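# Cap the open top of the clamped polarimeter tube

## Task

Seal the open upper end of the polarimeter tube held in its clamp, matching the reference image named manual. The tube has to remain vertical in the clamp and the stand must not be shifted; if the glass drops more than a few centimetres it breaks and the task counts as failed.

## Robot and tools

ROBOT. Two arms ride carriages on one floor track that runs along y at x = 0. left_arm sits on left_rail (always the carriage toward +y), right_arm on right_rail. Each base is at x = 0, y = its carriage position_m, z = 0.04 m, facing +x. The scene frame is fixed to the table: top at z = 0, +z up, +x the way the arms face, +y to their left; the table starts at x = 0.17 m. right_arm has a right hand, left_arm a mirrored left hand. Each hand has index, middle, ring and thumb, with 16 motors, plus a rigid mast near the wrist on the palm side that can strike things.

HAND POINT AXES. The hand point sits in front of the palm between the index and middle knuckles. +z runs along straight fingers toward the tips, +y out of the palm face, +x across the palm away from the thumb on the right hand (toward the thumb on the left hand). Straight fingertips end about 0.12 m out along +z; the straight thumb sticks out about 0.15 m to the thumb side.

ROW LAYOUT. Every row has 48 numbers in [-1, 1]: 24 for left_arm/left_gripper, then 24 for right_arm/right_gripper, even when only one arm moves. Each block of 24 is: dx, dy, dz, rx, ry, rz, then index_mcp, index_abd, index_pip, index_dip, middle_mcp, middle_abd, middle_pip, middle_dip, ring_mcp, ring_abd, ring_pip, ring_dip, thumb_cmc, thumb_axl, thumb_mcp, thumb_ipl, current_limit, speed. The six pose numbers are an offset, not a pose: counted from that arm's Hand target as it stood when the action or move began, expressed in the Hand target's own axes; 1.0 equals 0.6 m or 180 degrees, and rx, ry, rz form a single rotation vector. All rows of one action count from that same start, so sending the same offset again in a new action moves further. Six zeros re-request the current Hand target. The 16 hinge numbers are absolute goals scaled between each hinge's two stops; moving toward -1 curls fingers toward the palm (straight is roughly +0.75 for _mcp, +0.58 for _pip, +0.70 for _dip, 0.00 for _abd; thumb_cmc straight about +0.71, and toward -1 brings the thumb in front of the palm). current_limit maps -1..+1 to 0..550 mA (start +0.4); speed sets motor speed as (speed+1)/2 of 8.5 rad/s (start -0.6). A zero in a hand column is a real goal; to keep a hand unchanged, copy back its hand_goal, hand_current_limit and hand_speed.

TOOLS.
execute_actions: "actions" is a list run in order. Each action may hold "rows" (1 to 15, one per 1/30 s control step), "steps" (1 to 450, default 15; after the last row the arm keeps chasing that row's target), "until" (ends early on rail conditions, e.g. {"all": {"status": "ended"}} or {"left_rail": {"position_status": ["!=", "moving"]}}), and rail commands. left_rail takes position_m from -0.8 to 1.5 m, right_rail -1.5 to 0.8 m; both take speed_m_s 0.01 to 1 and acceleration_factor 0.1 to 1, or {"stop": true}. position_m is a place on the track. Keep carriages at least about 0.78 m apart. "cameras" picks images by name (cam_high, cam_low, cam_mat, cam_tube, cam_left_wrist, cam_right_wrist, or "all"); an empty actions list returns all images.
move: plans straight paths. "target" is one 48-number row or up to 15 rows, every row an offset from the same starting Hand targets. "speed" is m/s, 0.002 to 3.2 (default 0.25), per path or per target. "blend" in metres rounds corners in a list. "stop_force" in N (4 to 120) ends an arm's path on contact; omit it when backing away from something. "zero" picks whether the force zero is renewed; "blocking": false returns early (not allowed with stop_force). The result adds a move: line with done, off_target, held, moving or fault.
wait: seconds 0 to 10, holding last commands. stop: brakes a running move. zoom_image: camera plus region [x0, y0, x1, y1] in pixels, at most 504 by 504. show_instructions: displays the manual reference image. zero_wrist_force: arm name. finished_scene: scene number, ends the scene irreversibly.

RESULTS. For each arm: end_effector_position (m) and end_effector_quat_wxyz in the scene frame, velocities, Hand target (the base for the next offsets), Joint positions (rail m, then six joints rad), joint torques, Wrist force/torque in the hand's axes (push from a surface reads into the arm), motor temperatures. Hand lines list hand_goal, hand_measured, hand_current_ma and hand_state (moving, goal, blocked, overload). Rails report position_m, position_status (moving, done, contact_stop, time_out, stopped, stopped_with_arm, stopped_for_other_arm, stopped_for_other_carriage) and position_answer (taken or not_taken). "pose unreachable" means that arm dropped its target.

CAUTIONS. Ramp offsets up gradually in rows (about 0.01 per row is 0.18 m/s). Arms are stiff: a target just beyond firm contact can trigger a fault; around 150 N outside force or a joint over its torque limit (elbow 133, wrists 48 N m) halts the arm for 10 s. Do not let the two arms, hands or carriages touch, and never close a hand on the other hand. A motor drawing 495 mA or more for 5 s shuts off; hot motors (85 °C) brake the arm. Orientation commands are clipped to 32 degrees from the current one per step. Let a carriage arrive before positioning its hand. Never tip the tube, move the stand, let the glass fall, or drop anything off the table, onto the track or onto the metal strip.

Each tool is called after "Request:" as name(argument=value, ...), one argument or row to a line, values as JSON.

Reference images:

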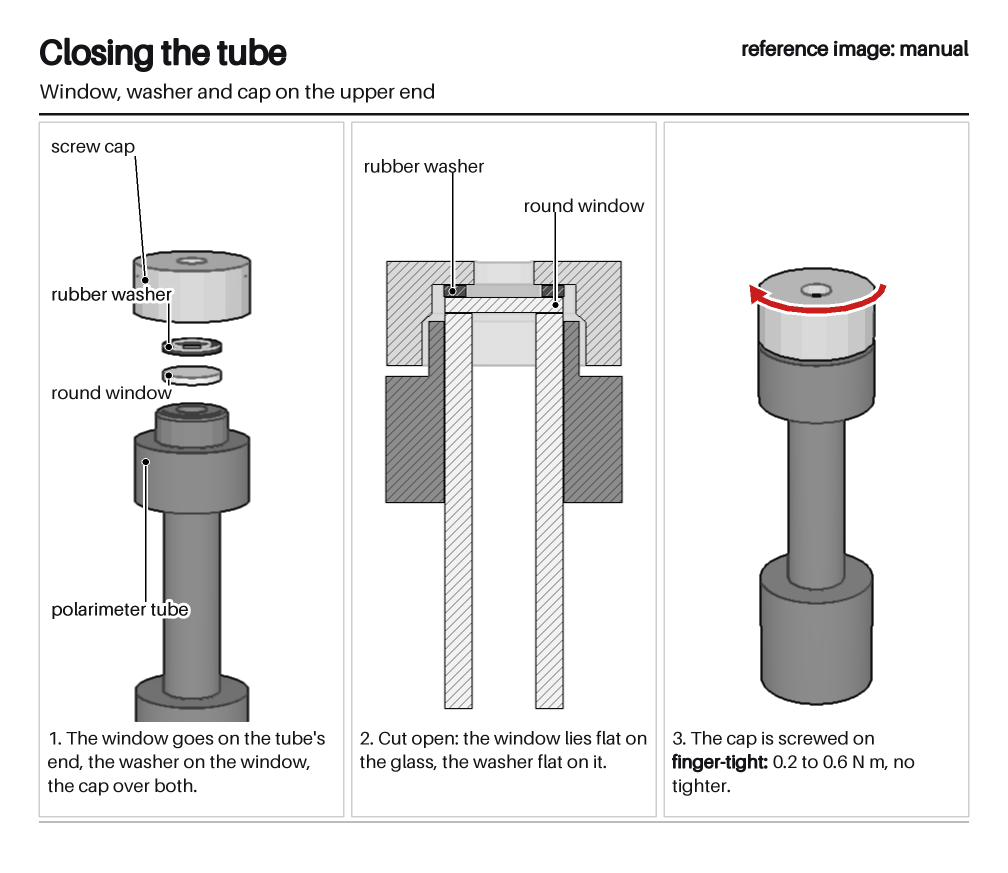

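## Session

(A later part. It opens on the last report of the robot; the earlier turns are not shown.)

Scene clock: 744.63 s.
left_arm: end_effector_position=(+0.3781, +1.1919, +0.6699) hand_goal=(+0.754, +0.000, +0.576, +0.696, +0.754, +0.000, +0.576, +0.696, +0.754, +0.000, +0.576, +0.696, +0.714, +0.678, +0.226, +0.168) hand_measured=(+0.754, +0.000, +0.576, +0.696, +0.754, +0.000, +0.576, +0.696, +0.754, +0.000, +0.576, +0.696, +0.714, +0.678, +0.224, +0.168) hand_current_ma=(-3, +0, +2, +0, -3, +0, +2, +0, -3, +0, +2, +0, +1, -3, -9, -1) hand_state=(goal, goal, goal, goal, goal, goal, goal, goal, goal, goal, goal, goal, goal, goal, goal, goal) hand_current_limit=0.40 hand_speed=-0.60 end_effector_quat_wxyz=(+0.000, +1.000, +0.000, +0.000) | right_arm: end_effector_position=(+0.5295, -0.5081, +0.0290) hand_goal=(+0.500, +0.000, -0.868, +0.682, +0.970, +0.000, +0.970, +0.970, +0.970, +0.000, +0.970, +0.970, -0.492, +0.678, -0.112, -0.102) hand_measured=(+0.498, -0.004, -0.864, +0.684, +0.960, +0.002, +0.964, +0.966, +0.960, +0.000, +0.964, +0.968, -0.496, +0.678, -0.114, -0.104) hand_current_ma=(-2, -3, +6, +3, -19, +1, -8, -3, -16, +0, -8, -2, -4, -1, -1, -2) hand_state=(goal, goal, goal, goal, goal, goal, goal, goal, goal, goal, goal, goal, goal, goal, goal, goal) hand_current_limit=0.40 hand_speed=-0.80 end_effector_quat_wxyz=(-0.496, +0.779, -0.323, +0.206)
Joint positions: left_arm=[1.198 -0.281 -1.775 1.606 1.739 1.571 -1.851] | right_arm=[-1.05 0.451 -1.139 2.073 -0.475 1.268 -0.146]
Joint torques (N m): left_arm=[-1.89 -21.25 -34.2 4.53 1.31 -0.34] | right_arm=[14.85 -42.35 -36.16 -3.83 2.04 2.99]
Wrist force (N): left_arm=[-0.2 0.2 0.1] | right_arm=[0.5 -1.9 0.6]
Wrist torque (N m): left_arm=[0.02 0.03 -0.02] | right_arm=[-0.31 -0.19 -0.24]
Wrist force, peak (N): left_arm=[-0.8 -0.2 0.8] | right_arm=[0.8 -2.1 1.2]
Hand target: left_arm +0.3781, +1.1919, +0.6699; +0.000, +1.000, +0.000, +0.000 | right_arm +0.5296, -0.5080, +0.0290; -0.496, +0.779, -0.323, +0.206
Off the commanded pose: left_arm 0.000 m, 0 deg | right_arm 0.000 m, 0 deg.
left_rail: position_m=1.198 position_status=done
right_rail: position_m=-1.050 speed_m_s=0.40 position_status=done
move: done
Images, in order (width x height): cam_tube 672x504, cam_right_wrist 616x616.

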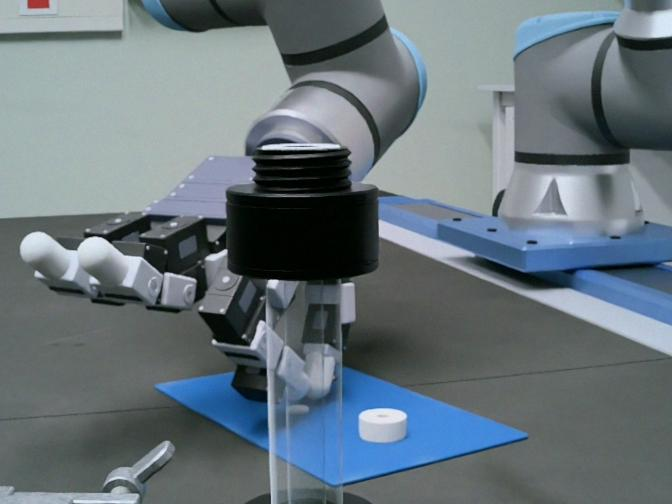

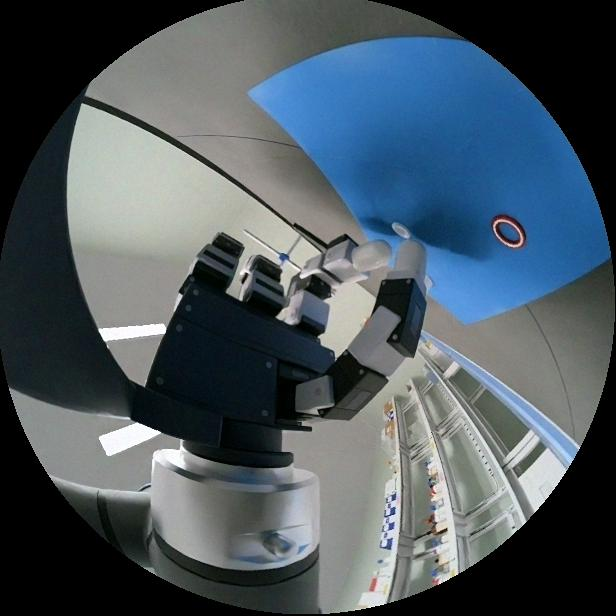

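Request:
move(
  target=[0,0,0,0,0,0,0.754,0,0.576,0.696,0.754,0,0.576,0.696,0.754,0,0.576,0.696,0.714,0.678,0.226,0.168,0.4,-0.6,0,0.0045,0.0021,0,0,0,0.54,0,-0.796,0.681,0.97,0,0.97,0.97,0.97,0,0.97,0.97,-0.493,0.678,-0.112,-0.103,0.4,-0.8],
  cameras=["cam_tube","cam_right_wrist","cam_high"],
  speed=0.03,
)

Request:
zoom_image(
  camera="cam_tube",
  region=[230, 320, 350, 425],
)

Request:
zoom_image(
  camera="cam_right_wrist",
  region=[330, 180, 450, 300],
)

Request:
zoom_image(
  camera="cam_high",
  region=[150, 60, 250, 150],
)

Scene clock: 772.60 s.
left_arm: end_effector_position=(+0.3781, +1.1919, +0.6699) hand_goal=(+0.754, +0.000, +0.576, +0.696, +0.754, +0.000, +0.576, +0.696, +0.754, +0.000, +0.576, +0.696, +0.714, +0.678, +0.226, +0.168) hand_measured=(+0.754, +0.000, +0.576, +0.696, +0.754, +0.000, +0.576, +0.696, +0.754, +0.000, +0.576, +0.696, +0.714, +0.678, +0.224, +0.168) hand_current_ma=(-3, +0, +2, +0, -3, +0, +2, +0, -3, +0, +2, +0, +1, -3, -9, -1) hand_state=(goal, goal, goal, goal, goal, goal, goal, goal, goal, goal, goal, goal, goal, goal, goal, goal) hand_current_limit=0.40 hand_speed=-0.60 end_effector_quat_wxyz=(+0.000, +1.000, +0.000, +0.000) | right_arm: end_effector_position=(+0.5296, -0.5080, +0.0261) hand_goal=(+0.540, +0.000, -0.796, +0.682, +0.970, +0.000, +0.970, +0.970, +0.970, +0.000, +0.970, +0.970, -0.492, +0.678, -0.112, -0.102) hand_measured=(+0.526, -0.004, -0.798, +0.684, +0.960, +0.002, +0.964, +0.966, +0.960, +0.000, +0.964, +0.968, -0.496, +0.678, -0.114, -0.104) hand_current_ma=(-24, -3, -1, +3, -19, +1, -8, -3, -16, +0, -8, -2, -4, -1, -1, -2) hand_state=(goal, goal, goal, goal, goal, goal, goal, goal, goal, goal, goal, goal, goal, goal, goal, goal) hand_current_limit=0.40 hand_speed=-0.80 end_effector_quat_wxyz=(-0.496, +0.779, -0.323, +0.206)
Joint positions: left_arm=[1.198 -0.281 -1.775 1.606 1.739 1.571 -1.851] | right_arm=[-1.05 0.451 -1.135 2.074 -0.481 1.268 -0.146]
Joint torques (N m): left_arm=[-2.1 -22.75 -34.25 4.31 1.33 -0.22] | right_arm=[16.09 -43.3 -17.7 -4.22 2.07 2.86]
Wrist force (N): left_arm=[-0.3 0.3 0.1] | right_arm=[0.8 -2.1 0.8]
Wrist torque (N m): left_arm=[0.02 0.05 -0.04] | right_arm=[-0.36 -0.23 -0.22]
Wrist force, peak (N): left_arm=[-0.8 0.3 0.0] | right_arm=[1.0 -2.0 1.1]
Hand target: left_arm +0.3781, +1.1919, +0.6699; +0.000, +1.000, +0.000, +0.000 | right_arm +0.5296, -0.5080, +0.0260; -0.496, +0.779, -0.323, +0.206
Off the commanded pose: left_arm 0.000 m, 0 deg | right_arm 0.000 m, 0 deg.
left_rail: position_m=1.198 position_status=done
right_rail: position_m=-1.050 speed_m_s=0.40 position_status=done
move: done
Images, in order (width x height): cam_high 672x504, cam_tube 672x504, cam_right_wrist 616x616.

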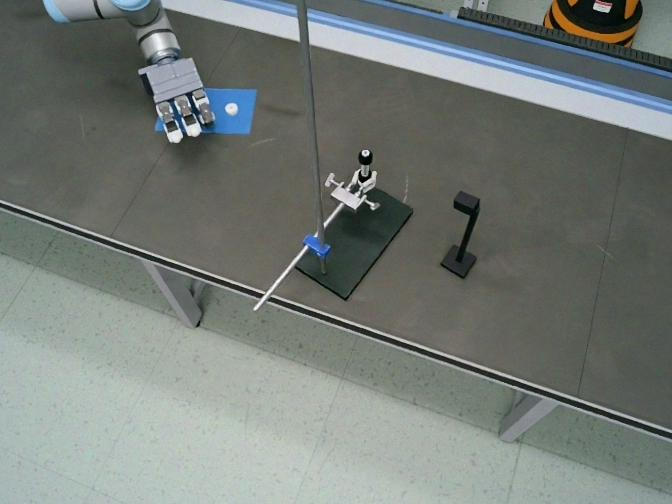

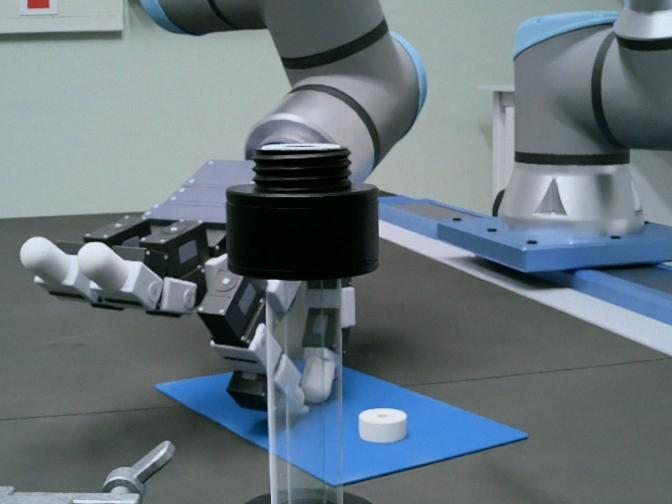

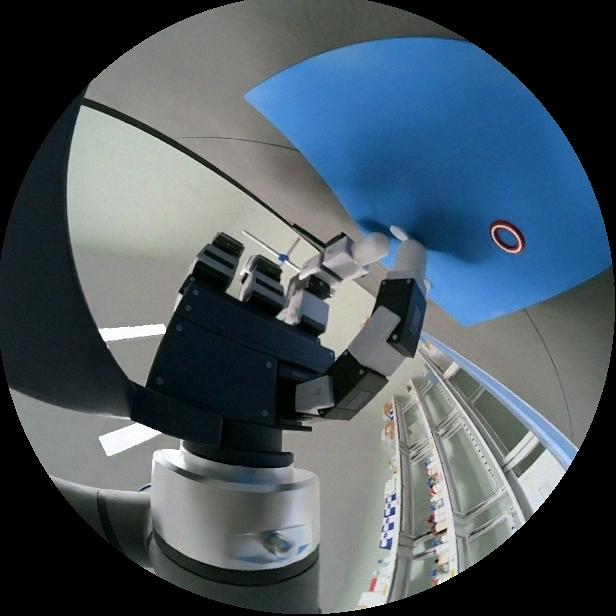

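Scaled by 4.200 from the camera's 672x504 image, which has a finer 960x720 frame.

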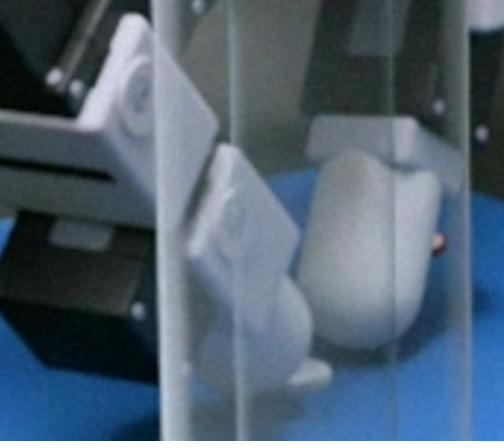

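Scaled by 4.200 from the camera's 616x616 image, which has a finer 880x880 frame.

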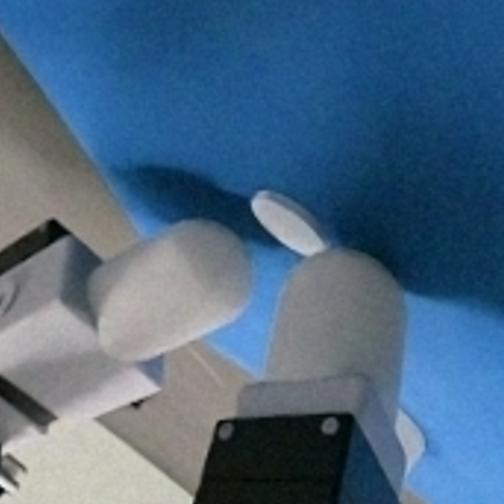

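Scaled by 5.040 from the camera's 672x504 image, which has a finer 960x720 frame.

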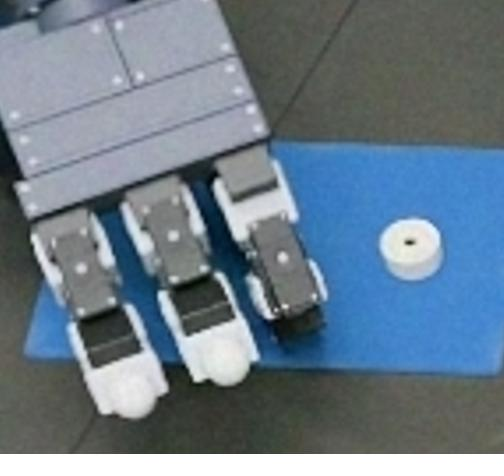

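Request:
move(
  target=[
    [0,0,0,0,0,0,0.754,0,0.576,0.696,0.754,0,0.576,0.696,0.754,0,0.576,0.696,0.714,0.678,0.226,0.168,0.4,-0.6,0,-0.0453,-0.0211,0,0,0,0.54,0,-0.796,0.681,0.97,0,0.97,0.97,0.97,0,0.97,0.97,-0.493,0.678,-0.112,-0.103,0.4,-0.8],
    [0,0,0,0,0,0,0.754,0,0.576,0.696,0.754,0,0.576,0.696,0.754,0,0.576,0.696,0.714,0.678,0.226,0.168,0.4,-0.6,0.0046,-0.0312,-0.0515,0,0.2266,0.1056,0.54,0,-0.796,0.681,0.97,0,0.97,0.97,0.97,0,0.97,0.97,-0.493,0.678,-0.112,-0.103,0.4,-0.8],
  ],
  cameras=["cam_tube","cam_right_wrist","cam_high","cam_mat"],
  speed=0.2,
)

Request:
zoom_image(
  camera="cam_tube",
  region=[200, 280, 400, 440],
)

Request:
zoom_image(
  camera="cam_right_wrist",
  region=[300, 150, 500, 320],
)

Request:
zoom_image(
  camera="cam_high",
  region=[150, 60, 250, 150],
)

Scene clock: 805.00 s.
left_arm: end_effector_position=(+0.3781, +1.1919, +0.6699) hand_goal=(+0.754, +0.000, +0.576, +0.696, +0.754, +0.000, +0.576, +0.696, +0.754, +0.000, +0.576, +0.696, +0.714, +0.678, +0.226, +0.168) hand_measured=(+0.754, +0.000, +0.576, +0.696, +0.754, +0.000, +0.576, +0.696, +0.754, +0.000, +0.576, +0.696, +0.714, +0.678, +0.224, +0.168) hand_current_ma=(-3, +0, +2, +0, -3, +0, +2, +0, -3, +0, +2, +0, +1, -3, -9, -1) hand_state=(goal, goal, goal, goal, goal, goal, goal, goal, goal, goal, goal, goal, goal, goal, goal, goal) hand_current_limit=0.40 hand_speed=-0.60 end_effector_quat_wxyz=(+0.000, +1.000, +0.000, +0.000) | right_arm: end_effector_position=(+0.5173, -0.5242, +0.0560) hand_goal=(+0.540, +0.000, -0.796, +0.682, +0.970, +0.000, +0.970, +0.970, +0.970, +0.000, +0.970, +0.970, -0.492, +0.678, -0.112, -0.102) hand_measured=(+0.526, -0.004, -0.798, +0.684, +0.960, +0.002, +0.964, +0.966, +0.960, +0.000, +0.964, +0.968, -0.496, +0.678, -0.114, -0.104) hand_current_ma=(-24, -3, -1, +3, -19, +1, -8, -3, -16, +0, -8, -2, -4, -1, -1, -2) hand_state=(goal, goal, goal, goal, goal, goal, goal, goal, goal, goal, goal, goal, goal, goal, goal, goal) hand_current_limit=0.40 hand_speed=-0.80 end_effector_quat_wxyz=(-0.380, +0.597, -0.596, +0.380)
Joint positions: left_arm=[1.198 -0.281 -1.775 1.606 1.739 1.571 -1.851] | right_arm=[-1.05 0.697 -1.123 1.983 -0.315 2.192 0.339]
Joint torques (N m): left_arm=[-1.44 -22.28 -34.37 4.49 1.46 -0.38] | right_arm=[15.98 -44.68 -38.32 4.9 3.24 2.79]
Wrist force (N): left_arm=[-0.7 0.2 -0.2] | right_arm=[0.9 -1.9 1.0]
Wrist torque (N m): left_arm=[0.04 0.08 -0.06] | right_arm=[-0.31 -0.24 -0.25]
Wrist force, peak (N): left_arm=[-0.9 0.3 0.3] | right_arm=[0.8 -2.4 0.6]
Hand target: left_arm +0.3781, +1.1919, +0.6699; +0.000, +1.000, +0.000, +0.000 | right_arm +0.5173, -0.5242, +0.0560; -0.380, +0.596, -0.596, +0.380
Off the commanded pose: left_arm 0.000 m, 0 deg | right_arm 0.000 m, 0 deg.
left_rail: position_m=1.198 position_status=done
right_rail: position_m=-1.050 speed_m_s=0.40 position_status=done
move: done
Images, in order (width x height): cam_high 672x504, cam_mat 672x504, cam_tube 672x504, cam_right_wrist 616x616.

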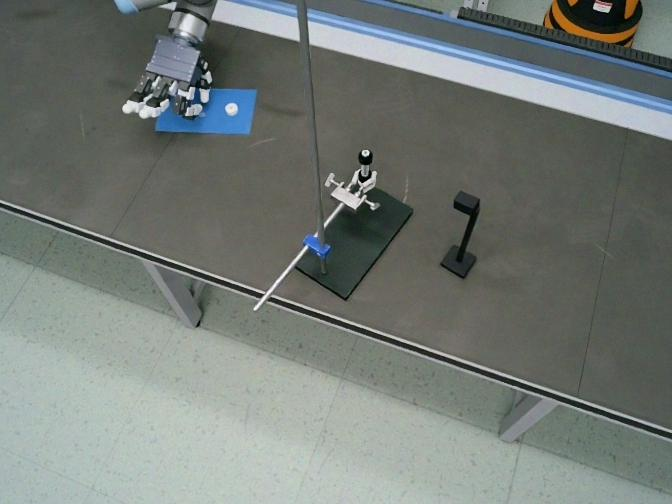

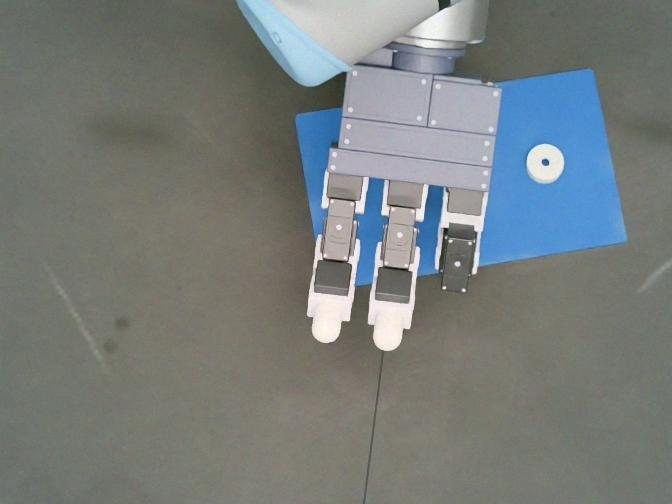

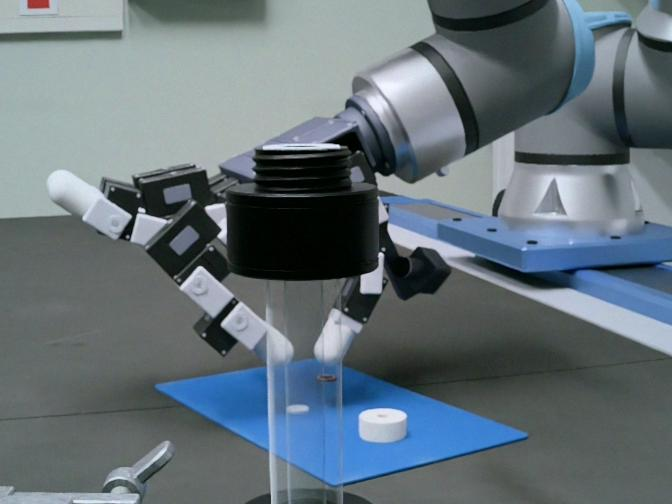

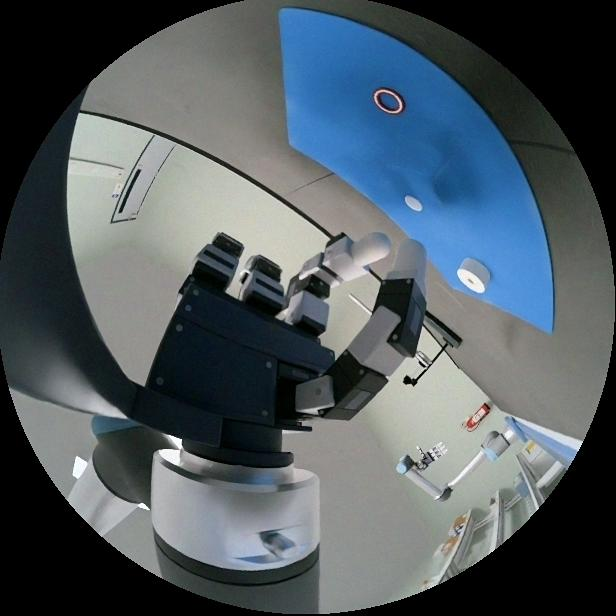

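Scaled by 2.520 from the camera's 672x504 image, which has a finer 960x720 frame.

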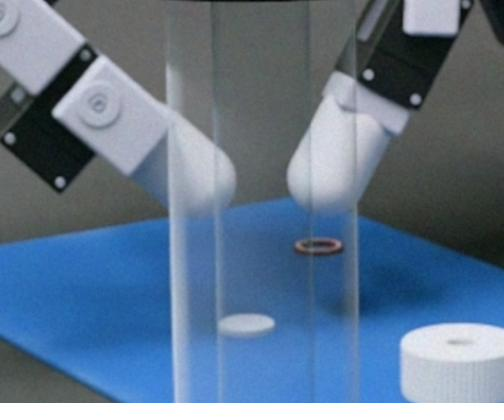

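Scaled by 2.520 from the camera's 616x616 image, which has a finer 880x880 frame.

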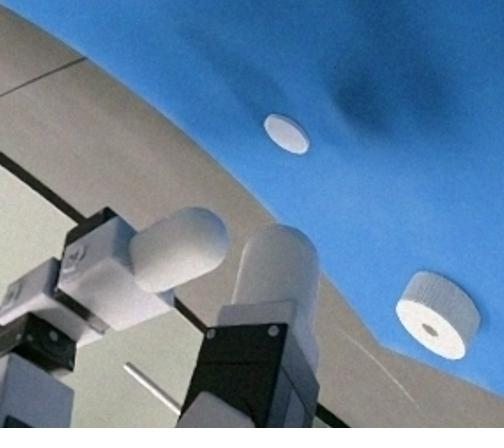

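Scaled by 5.040 from the camera's 672x504 image, which has a finer 960x720 frame.

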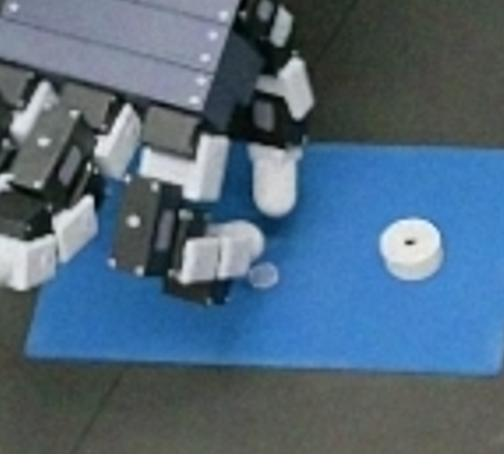

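Request:
move(
  target=[0,0,0,0,0,0,0.754,0,0.576,0.696,0.754,0,0.576,0.696,0.754,0,0.576,0.696,0.714,0.678,0.226,0.168,0.4,-0.6,0.0083,0.027,0.0209,0,0,0,0.54,0,-0.796,0.681,0.97,0,0.97,0.97,0.97,0,0.97,0.97,-0.493,0.678,-0.112,-0.103,0.4,-0.8],
  cameras=["cam_tube","cam_right_wrist","cam_high"],
  speed=0.1,
)

Request:
zoom_image(
  camera="cam_tube",
  region=[230, 320, 380, 430],
)

Request:
zoom_image(
  camera="cam_right_wrist",
  region=[330, 170, 470, 290],
)

Request:
zoom_image(
  camera="cam_high",
  region=[170, 80, 250, 140],
)

Scene clock: 822.93 s.
left_arm: end_effector_position=(+0.3781, +1.1919, +0.6699) hand_goal=(+0.754, +0.000, +0.576, +0.696, +0.754, +0.000, +0.576, +0.696, +0.754, +0.000, +0.576, +0.696, +0.714, +0.678, +0.226, +0.168) hand_measured=(+0.754, +0.000, +0.576, +0.696, +0.754, +0.000, +0.576, +0.696, +0.754, +0.000, +0.576, +0.696, +0.714, +0.678, +0.224, +0.168) hand_current_ma=(-3, +0, +2, +0, -3, +0, +2, +0, -3, +0, +2, +0, +1, -3, -9, -1) hand_state=(goal, goal, goal, goal, goal, goal, goal, goal, goal, goal, goal, goal, goal, goal, goal, goal) hand_current_limit=0.40 hand_speed=-0.60 end_effector_quat_wxyz=(+0.000, +1.000, +0.000, +0.000) | right_arm: end_effector_position=(+0.5218, -0.5291, +0.0361) hand_goal=(+0.540, +0.000, -0.796, +0.682, +0.970, +0.000, +0.970, +0.970, +0.970, +0.000, +0.970, +0.970, -0.492, +0.678, -0.112, -0.102) hand_measured=(+0.526, -0.004, -0.798, +0.684, +0.960, +0.002, +0.964, +0.966, +0.960, +0.000, +0.964, +0.968, -0.496, +0.678, -0.114, -0.104) hand_current_ma=(-24, -3, -1, +3, -19, +1, -8, -3, -16, +0, -8, -2, -4, -1, -1, -2) hand_state=(goal, goal, goal, goal, goal, goal, goal, goal, goal, goal, goal, goal, goal, goal, goal, goal) hand_current_limit=0.40 hand_speed=-0.80 end_effector_quat_wxyz=(-0.380, +0.596, -0.596, +0.380)
Joint positions: left_arm=[1.198 -0.281 -1.775 1.606 1.739 1.571 -1.851] | right_arm=[-1.05 0.685 -1.098 1.994 -0.354 2.182 0.332]
Joint torques (N m): left_arm=[-1.14 -21.99 -34.32 4.5 1.43 -0.43] | right_arm=[-18.74 -44.47 -18.87 -3.9 -1.94 -3.46]
Wrist force (N): left_arm=[0.2 0.3 0.1] | right_arm=[1.0 -2.0 1.0]
Wrist torque (N m): left_arm=[0.03 -0.03 0.01] | right_arm=[-0.32 -0.25 -0.09]
Wrist force, peak (N): left_arm=[-0.5 0.6 0.6] | right_arm=[0.9 -2.4 0.7]
Hand target: left_arm +0.3781, +1.1919, +0.6699; +0.000, +1.000, +0.000, +0.000 | right_arm +0.5218, -0.5292, +0.0360; -0.380, +0.596, -0.596, +0.380
Off the commanded pose: left_arm 0.000 m, 0 deg | right_arm 0.000 m, 0 deg.
left_rail: position_m=1.198 position_status=done
right_rail: position_m=-1.050 speed_m_s=0.40 position_status=done
move: done
Images, in order (width x height): cam_high 672x504, cam_tube 672x504, cam_right_wrist 616x616.

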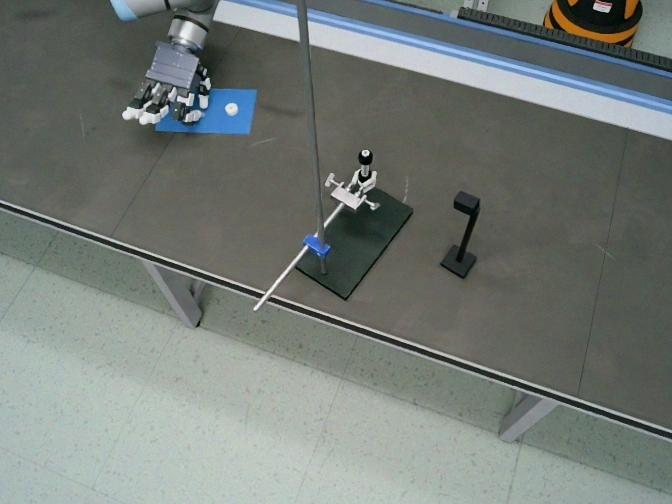

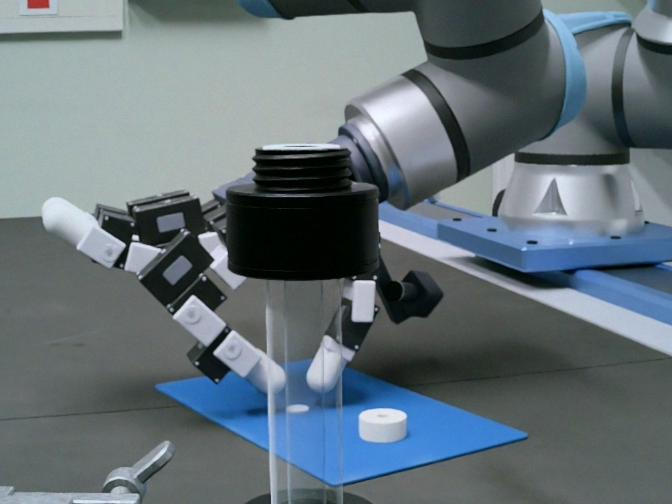

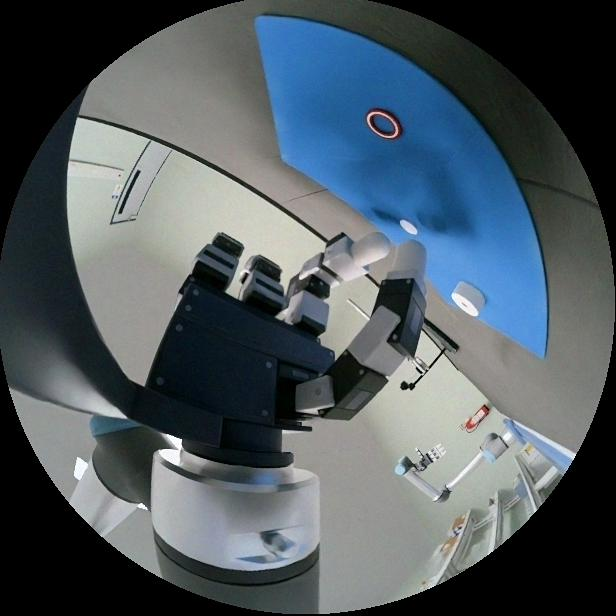

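Scaled by 3.360 from the camera's 672x504 image, which has a finer 960x720 frame.

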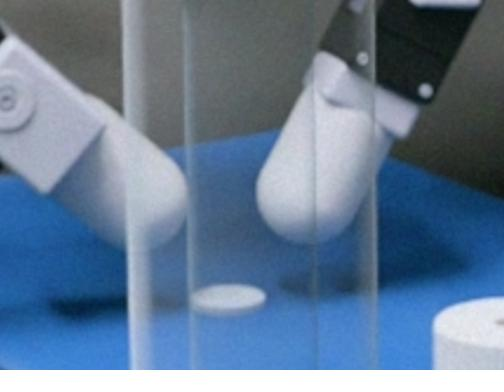

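Scaled by 3.600 from the camera's 616x616 image, which has a finer 880x880 frame.

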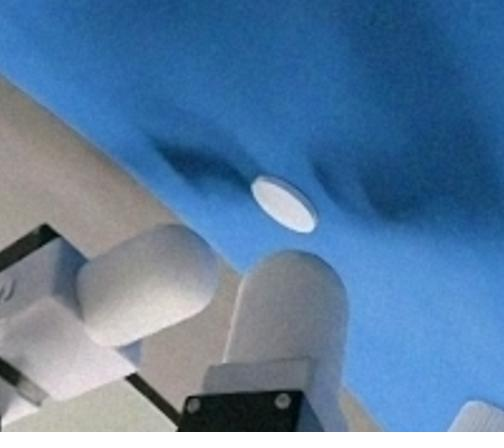

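Scaled by 6.300 from the camera's 672x504 image, which has a finer 960x720 frame.

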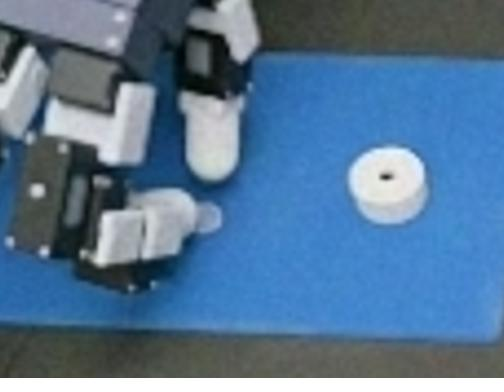

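Request:
move(
  target=[0,0,0,0,0,0,0.754,0,0.576,0.696,0.754,0,0.576,0.696,0.754,0,0.576,0.696,0.714,0.678,0.226,0.168,0.4,-0.6,-0.0025,0.0116,0.0067,0,0,0,0.505,0,-0.796,0.681,0.97,0,0.97,0.97,0.97,0,0.97,0.97,-0.493,0.678,-0.112,-0.103,0.4,-0.8],
  cameras=["cam_tube","cam_right_wrist","cam_high"],
  speed=0.05,
)

Request:
zoom_image(
  camera="cam_tube",
  region=[240, 340, 350, 425],
)

Request:
zoom_image(
  camera="cam_right_wrist",
  region=[340, 180, 440, 270],
)

Request:
zoom_image(
  camera="cam_high",
  region=[170, 80, 250, 140],
)

Scene clock: 836.43 s.
left_arm: end_effector_position=(+0.3781, +1.1919, +0.6699) hand_goal=(+0.754, +0.000, +0.576, +0.696, +0.754, +0.000, +0.576, +0.696, +0.754, +0.000, +0.576, +0.696, +0.714, +0.678, +0.226, +0.168) hand_measured=(+0.754, +0.000, +0.576, +0.696, +0.754, +0.000, +0.576, +0.696, +0.754, +0.000, +0.576, +0.696, +0.714, +0.678, +0.224, +0.168) hand_current_ma=(-3, +0, +2, +0, -3, +0, +2, +0, -3, +0, +2, +0, +1, -3, -9, -1) hand_state=(goal, goal, goal, goal, goal, goal, goal, goal, goal, goal, goal, goal, goal, goal, goal, goal) hand_current_limit=0.40 hand_speed=-0.60 end_effector_quat_wxyz=(+0.000, +1.000, +0.000, +0.000) | right_arm: end_effector_position=(+0.5225, -0.5277, +0.0281) hand_goal=(+0.506, +0.000, -0.796, +0.682, +0.970, +0.000, +0.970, +0.970, +0.970, +0.000, +0.970, +0.970, -0.492, +0.678, -0.112, -0.102) hand_measured=(+0.504, -0.004, -0.798, +0.684, +0.960, +0.002, +0.964, +0.966, +0.960, +0.000, +0.964, +0.968, -0.496, +0.678, -0.114, -0.104) hand_current_ma=(-3, -3, -1, +3, -19, +1, -8, -3, -16, +0, -8, -2, -4, -1, -1, -2) hand_state=(goal, goal, goal, goal, goal, goal, goal, goal, goal, goal, goal, goal, goal, goal, goal, goal) hand_current_limit=0.40 hand_speed=-0.80 end_effector_quat_wxyz=(-0.380, +0.596, -0.596, +0.380)
Joint positions: left_arm=[1.198 -0.281 -1.775 1.606 1.739 1.571 -1.851] | right_arm=[-1.05 0.686 -1.085 1.993 -0.366 2.183 0.333]
Joint torques (N m): left_arm=[-1.41 -20.54 -34.42 4.41 1.56 -0.37] | right_arm=[14.78 -47.41 -35.99 -3.13 3.37 2.9]
Wrist force (N): left_arm=[-0.3 0.5 0.0] | right_arm=[0.8 -2.0 1.0]
Wrist torque (N m): left_arm=[0.06 0.03 -0.04] | right_arm=[-0.32 -0.24 -0.18]
Wrist force, peak (N): left_arm=[-1.0 0.3 0.8] | right_arm=[1.1 -2.1 1.1]
Hand target: left_arm +0.3781, +1.1919, +0.6699; +0.000, +1.000, +0.000, +0.000 | right_arm +0.5225, -0.5277, +0.0280; -0.380, +0.596, -0.596, +0.380
Off the commanded pose: left_arm 0.000 m, 0 deg | right_arm 0.000 m, 0 deg.
left_rail: position_m=1.198 position_status=done
right_rail: position_m=-1.050 speed_m_s=0.40 position_status=done
move: done
Images, in order (width x height): cam_high 672x504, cam_tube 672x504, cam_right_wrist 616x616.

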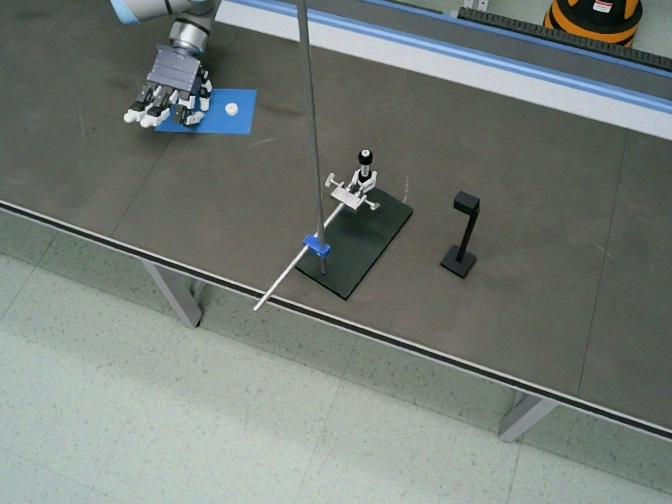

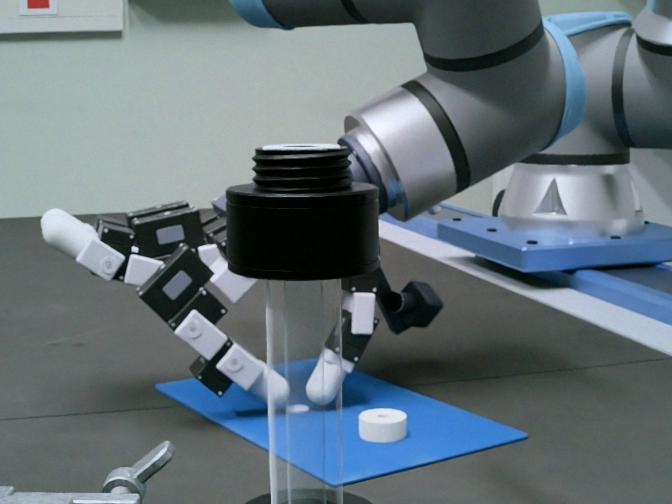

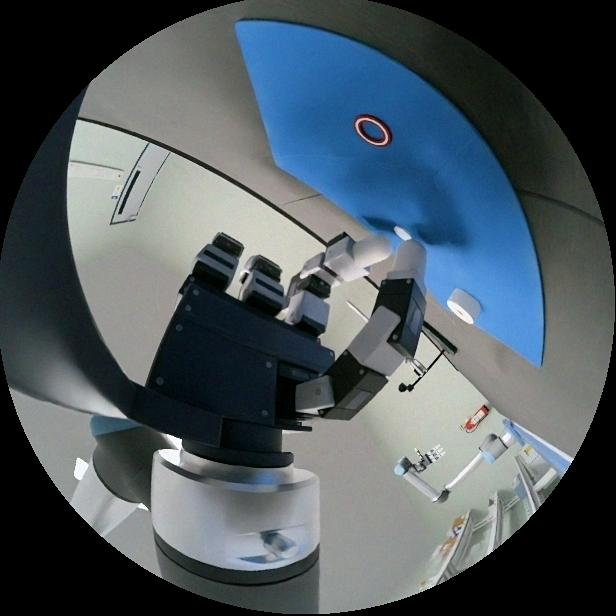

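Scaled by 4.582 from the camera's 672x504 image, which has a finer 960x720 frame.

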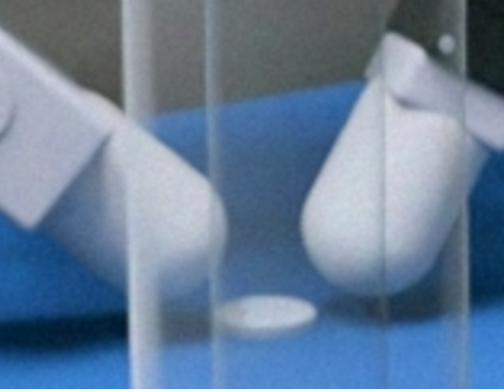

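Scaled by 5.040 from the camera's 616x616 image, which has a finer 880x880 frame.

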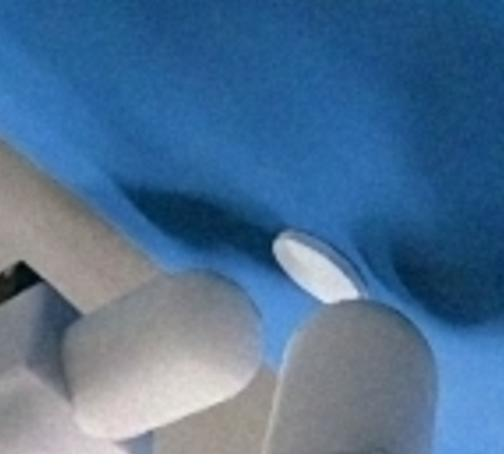

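Scaled by 6.300 from the camera's 672x504 image, which has a finer 960x720 frame.

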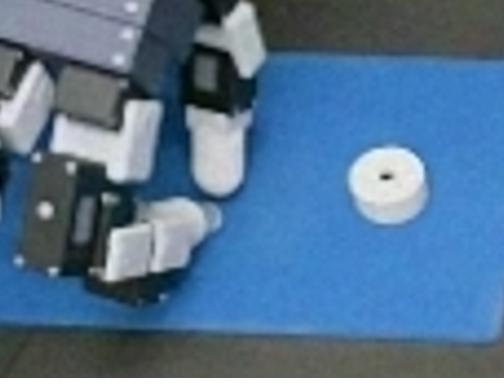

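Request:
move(
  target=[0,0,0,0,0,0,0.754,0,0.576,0.696,0.754,0,0.576,0.696,0.754,0,0.576,0.696,0.714,0.678,0.226,0.168,0.4,-0.6,-0.0025,0,0,0,0,0,0.505,0,-0.796,0.681,0.97,0,0.97,0.97,0.97,0,0.97,0.97,-0.493,0.678,-0.112,-0.103,0.4,-0.8],
  cameras=[],
  speed=0.05,
)

Request:
move(
  target=[0,0,0,0,0,0,0.754,0,0.576,0.696,0.754,0,0.576,0.696,0.754,0,0.576,0.696,0.714,0.678,0.226,0.168,0.4,-0.6,0,0.0151,0.007,0,0,0,0.505,0,-0.796,0.681,0.97,0,0.97,0.97,0.97,0,0.97,0.97,-0.493,0.678,-0.112,-0.103,0.4,-0.8],
  cameras=["cam_tube","cam_right_wrist","cam_high"],
  speed=0.006,
  stop_force=4,
)

Request:
zoom_image(
  camera="cam_tube",
  region=[240, 340, 350, 425],
)

Request:
zoom_image(
  camera="cam_right_wrist",
  region=[340, 180, 440, 270],
)

Request:
zoom_image(
  camera="cam_high",
  region=[170, 80, 250, 140],
)

Scene clock: 848.23 s.
left_arm: end_effector_position=(+0.3781, +1.1919, +0.6699) hand_goal=(+0.754, +0.000, +0.576, +0.696, +0.754, +0.000, +0.576, +0.696, +0.754, +0.000, +0.576, +0.696, +0.714, +0.678, +0.226, +0.168) hand_measured=(+0.754, +0.000, +0.576, +0.696, +0.754, +0.000, +0.576, +0.696, +0.754, +0.000, +0.576, +0.696, +0.714, +0.678, +0.224, +0.168) hand_current_ma=(-3, +0, +2, +0, -3, +0, +2, +0, -3, +0, +2, +0, +1, -3, -9, -1) hand_state=(goal, goal, goal, goal, goal, goal, goal, goal, goal, goal, goal, goal, goal, goal, goal, goal) hand_current_limit=0.40 hand_speed=-0.60 end_effector_quat_wxyz=(+0.000, +1.000, +0.000, +0.000) | right_arm: end_effector_position=(+0.5225, -0.5262, +0.0280) hand_goal=(+0.506, +0.000, -0.796, +0.682, +0.970, +0.000, +0.970, +0.970, +0.970, +0.000, +0.970, +0.970, -0.492, +0.678, -0.112, -0.102) hand_measured=(+0.504, -0.004, -0.798, +0.684, +0.960, +0.002, +0.964, +0.966, +0.960, +0.000, +0.964, +0.968, -0.496, +0.678, -0.114, -0.104) hand_current_ma=(-3, -3, -1, +3, -19, +1, -8, -3, -16, +0, -8, -2, -4, -1, -1, -2) hand_state=(goal, goal, goal, goal, goal, goal, goal, goal, goal, goal, goal, goal, goal, goal, goal, goal) hand_current_limit=0.40 hand_speed=-0.80 end_effector_quat_wxyz=(-0.380, +0.596, -0.596, +0.380)
Joint positions: left_arm=[1.198 -0.281 -1.775 1.606 1.739 1.571 -1.851] | right_arm=[-1.05 0.688 -1.083 1.991 -0.364 2.184 0.334]
Joint torques (N m): left_arm=[-1.61 -22.97 -34.26 4.42 1.49 -0.26] | right_arm=[15.8 -45.85 -35.49 4.96 3.29 2.97]
Wrist force (N): left_arm=[-0.6 -0.2 0.2] | right_arm=[0.6 -1.7 1.2]
Wrist torque (N m): left_arm=[-0.05 0.09 -0.06] | right_arm=[-0.29 -0.21 -0.27]
Wrist force, peak (N): left_arm=[-0.8 0.5 0.5] | right_arm=[1.0 -2.1 1.3]
Hand target: left_arm +0.3781, +1.1919, +0.6699; +0.000, +1.000, +0.000, +0.000 | right_arm +0.5225, -0.5262, +0.0280; -0.380, +0.596, -0.596, +0.380
Off the commanded pose: left_arm 0.000 m, 0 deg | right_arm 0.000 m, 0 deg.
left_rail: position_m=1.198 position_status=done
right_rail: position_m=-1.050 speed_m_s=0.40 position_status=done
move: done
No camera images: "cameras" was empty.

Scene clock: 850.17 s.
left_arm: end_effector_position=(+0.3781, +1.1919, +0.6699) hand_goal=(+0.754, +0.000, +0.576, +0.696, +0.754, +0.000, +0.576, +0.696, +0.754, +0.000, +0.576, +0.696, +0.714, +0.678, +0.226, +0.168) hand_measured=(+0.754, +0.000, +0.576, +0.696, +0.754, +0.000, +0.576, +0.696, +0.754, +0.000, +0.576, +0.696, +0.714, +0.678, +0.224, +0.168) hand_current_ma=(-3, +0, +2, +0, -3, +0, +2, +0, -3, +0, +2, +0, +1, -3, -9, -1) hand_state=(goal, goal, goal, goal, goal, goal, goal, goal, goal, goal, goal, goal, goal, goal, goal, goal) hand_current_limit=0.40 hand_speed=-0.60 end_effector_quat_wxyz=(+0.000, +1.000, +0.000, +0.000) | right_arm: end_effector_position=(+0.5225, -0.5262, +0.0237) hand_goal=(+0.506, +0.000, -0.796, +0.682, +0.970, +0.000, +0.970, +0.970, +0.970, +0.000, +0.970, +0.970, -0.492, +0.678, -0.112, -0.102) hand_measured=(+0.504, -0.004, -0.798, +0.684, +0.960, +0.002, +0.964, +0.966, +0.960, +0.000, +0.964, +0.968, -0.496, +0.678, -0.112, -0.108) hand_current_ma=(-3, -3, -1, +3, -19, +1, -8, -3, -16, +0, -8, -2, -3, -1, +0, -10) hand_state=(goal, goal, goal, goal, goal, goal, goal, goal, goal, goal, goal, goal, goal, goal, goal, goal) hand_current_limit=0.40 hand_speed=-0.80 end_effector_quat_wxyz=(-0.380, +0.596, -0.596, +0.380)
Joint positions: left_arm=[1.198 -0.281 -1.775 1.606 1.739 1.571 -1.851] | right_arm=[-1.05 0.689 -1.077 1.992 -0.372 2.184 0.334]
Joint torques (N m): left_arm=[-0.69 -22.81 -34.34 4.45 1.59 -0.42] | right_arm=[11.6 -71.16 -33.59 4.9 2.99 2.43]
Wrist force (N): left_arm=[-0.6 0.1 -0.1] | right_arm=[1.0 -5.4 -2.2]
Wrist torque (N m): left_arm=[0.02 0.07 -0.05] | right_arm=[-0.50 -0.31 -0.19]
Wrist force, peak (N): left_arm=[-0.8 -0.2 0.4] | right_arm=[1.1 -6.4 -3.4]
Hand target: left_arm +0.3781, +1.1919, +0.6699; +0.000, +1.000, +0.000, +0.000 | right_arm +0.5225, -0.5262, +0.0237; -0.380, +0.596, -0.596, +0.380 (not the last commanded pose)
Off the commanded pose: left_arm 0.000 m, 0 deg | right_arm 0.006 m, 0 deg.
left_rail: position_m=1.198 position_status=done
right_rail: position_m=-1.050 speed_m_s=0.40 position_status=done
move: contact (right_arm)
Images, in order (width x height): cam_high 672x504, cam_tube 672x504, cam_right_wrist 616x616.

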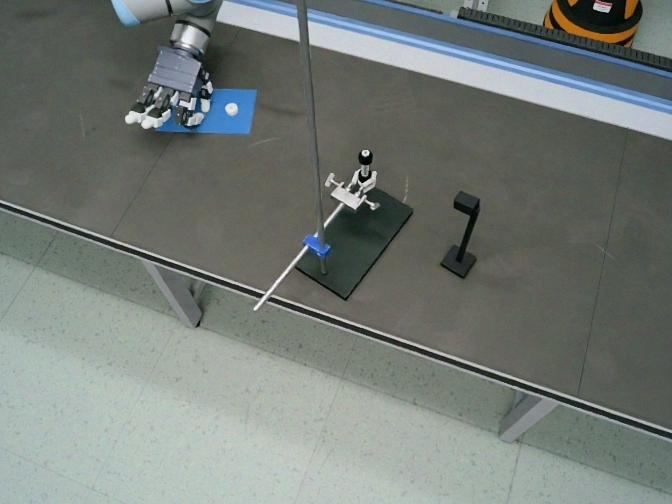

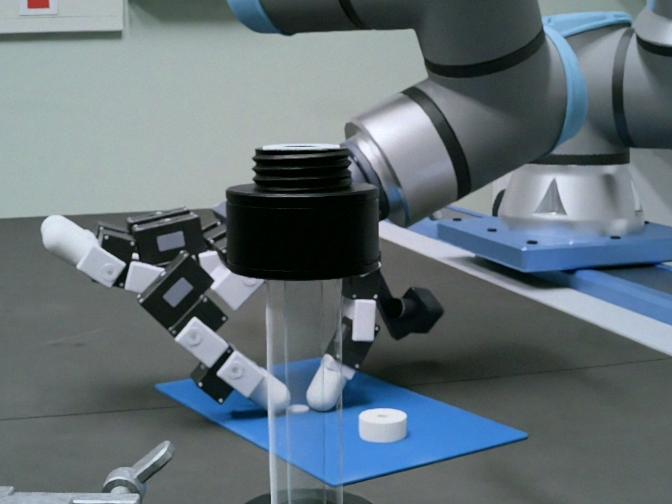

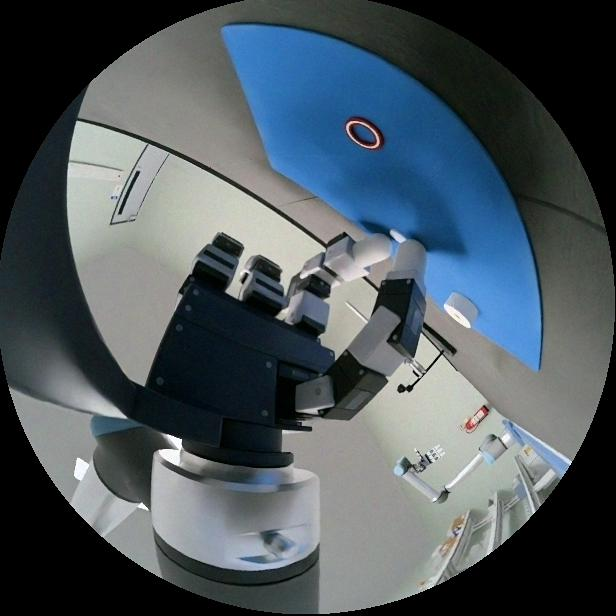

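Scaled by 4.582 from the camera's 672x504 image, which has a finer 960x720 frame.

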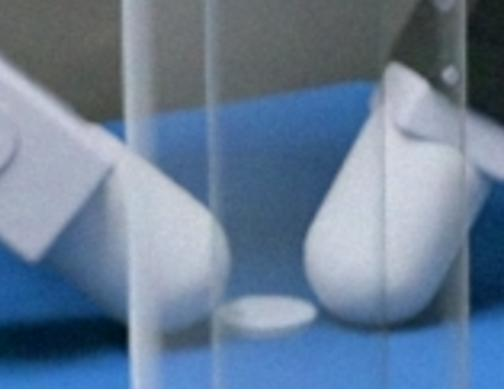

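Scaled by 5.040 from the camera's 616x616 image, which has a finer 880x880 frame.

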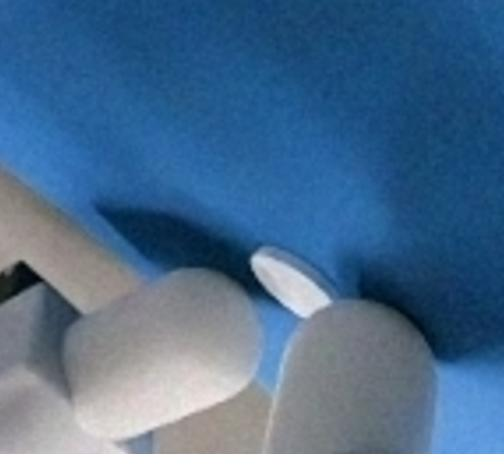

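Scaled by 6.300 from the camera's 672x504 image, which has a finer 960x720 frame.

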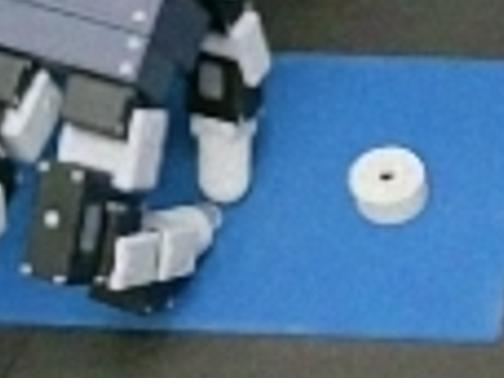

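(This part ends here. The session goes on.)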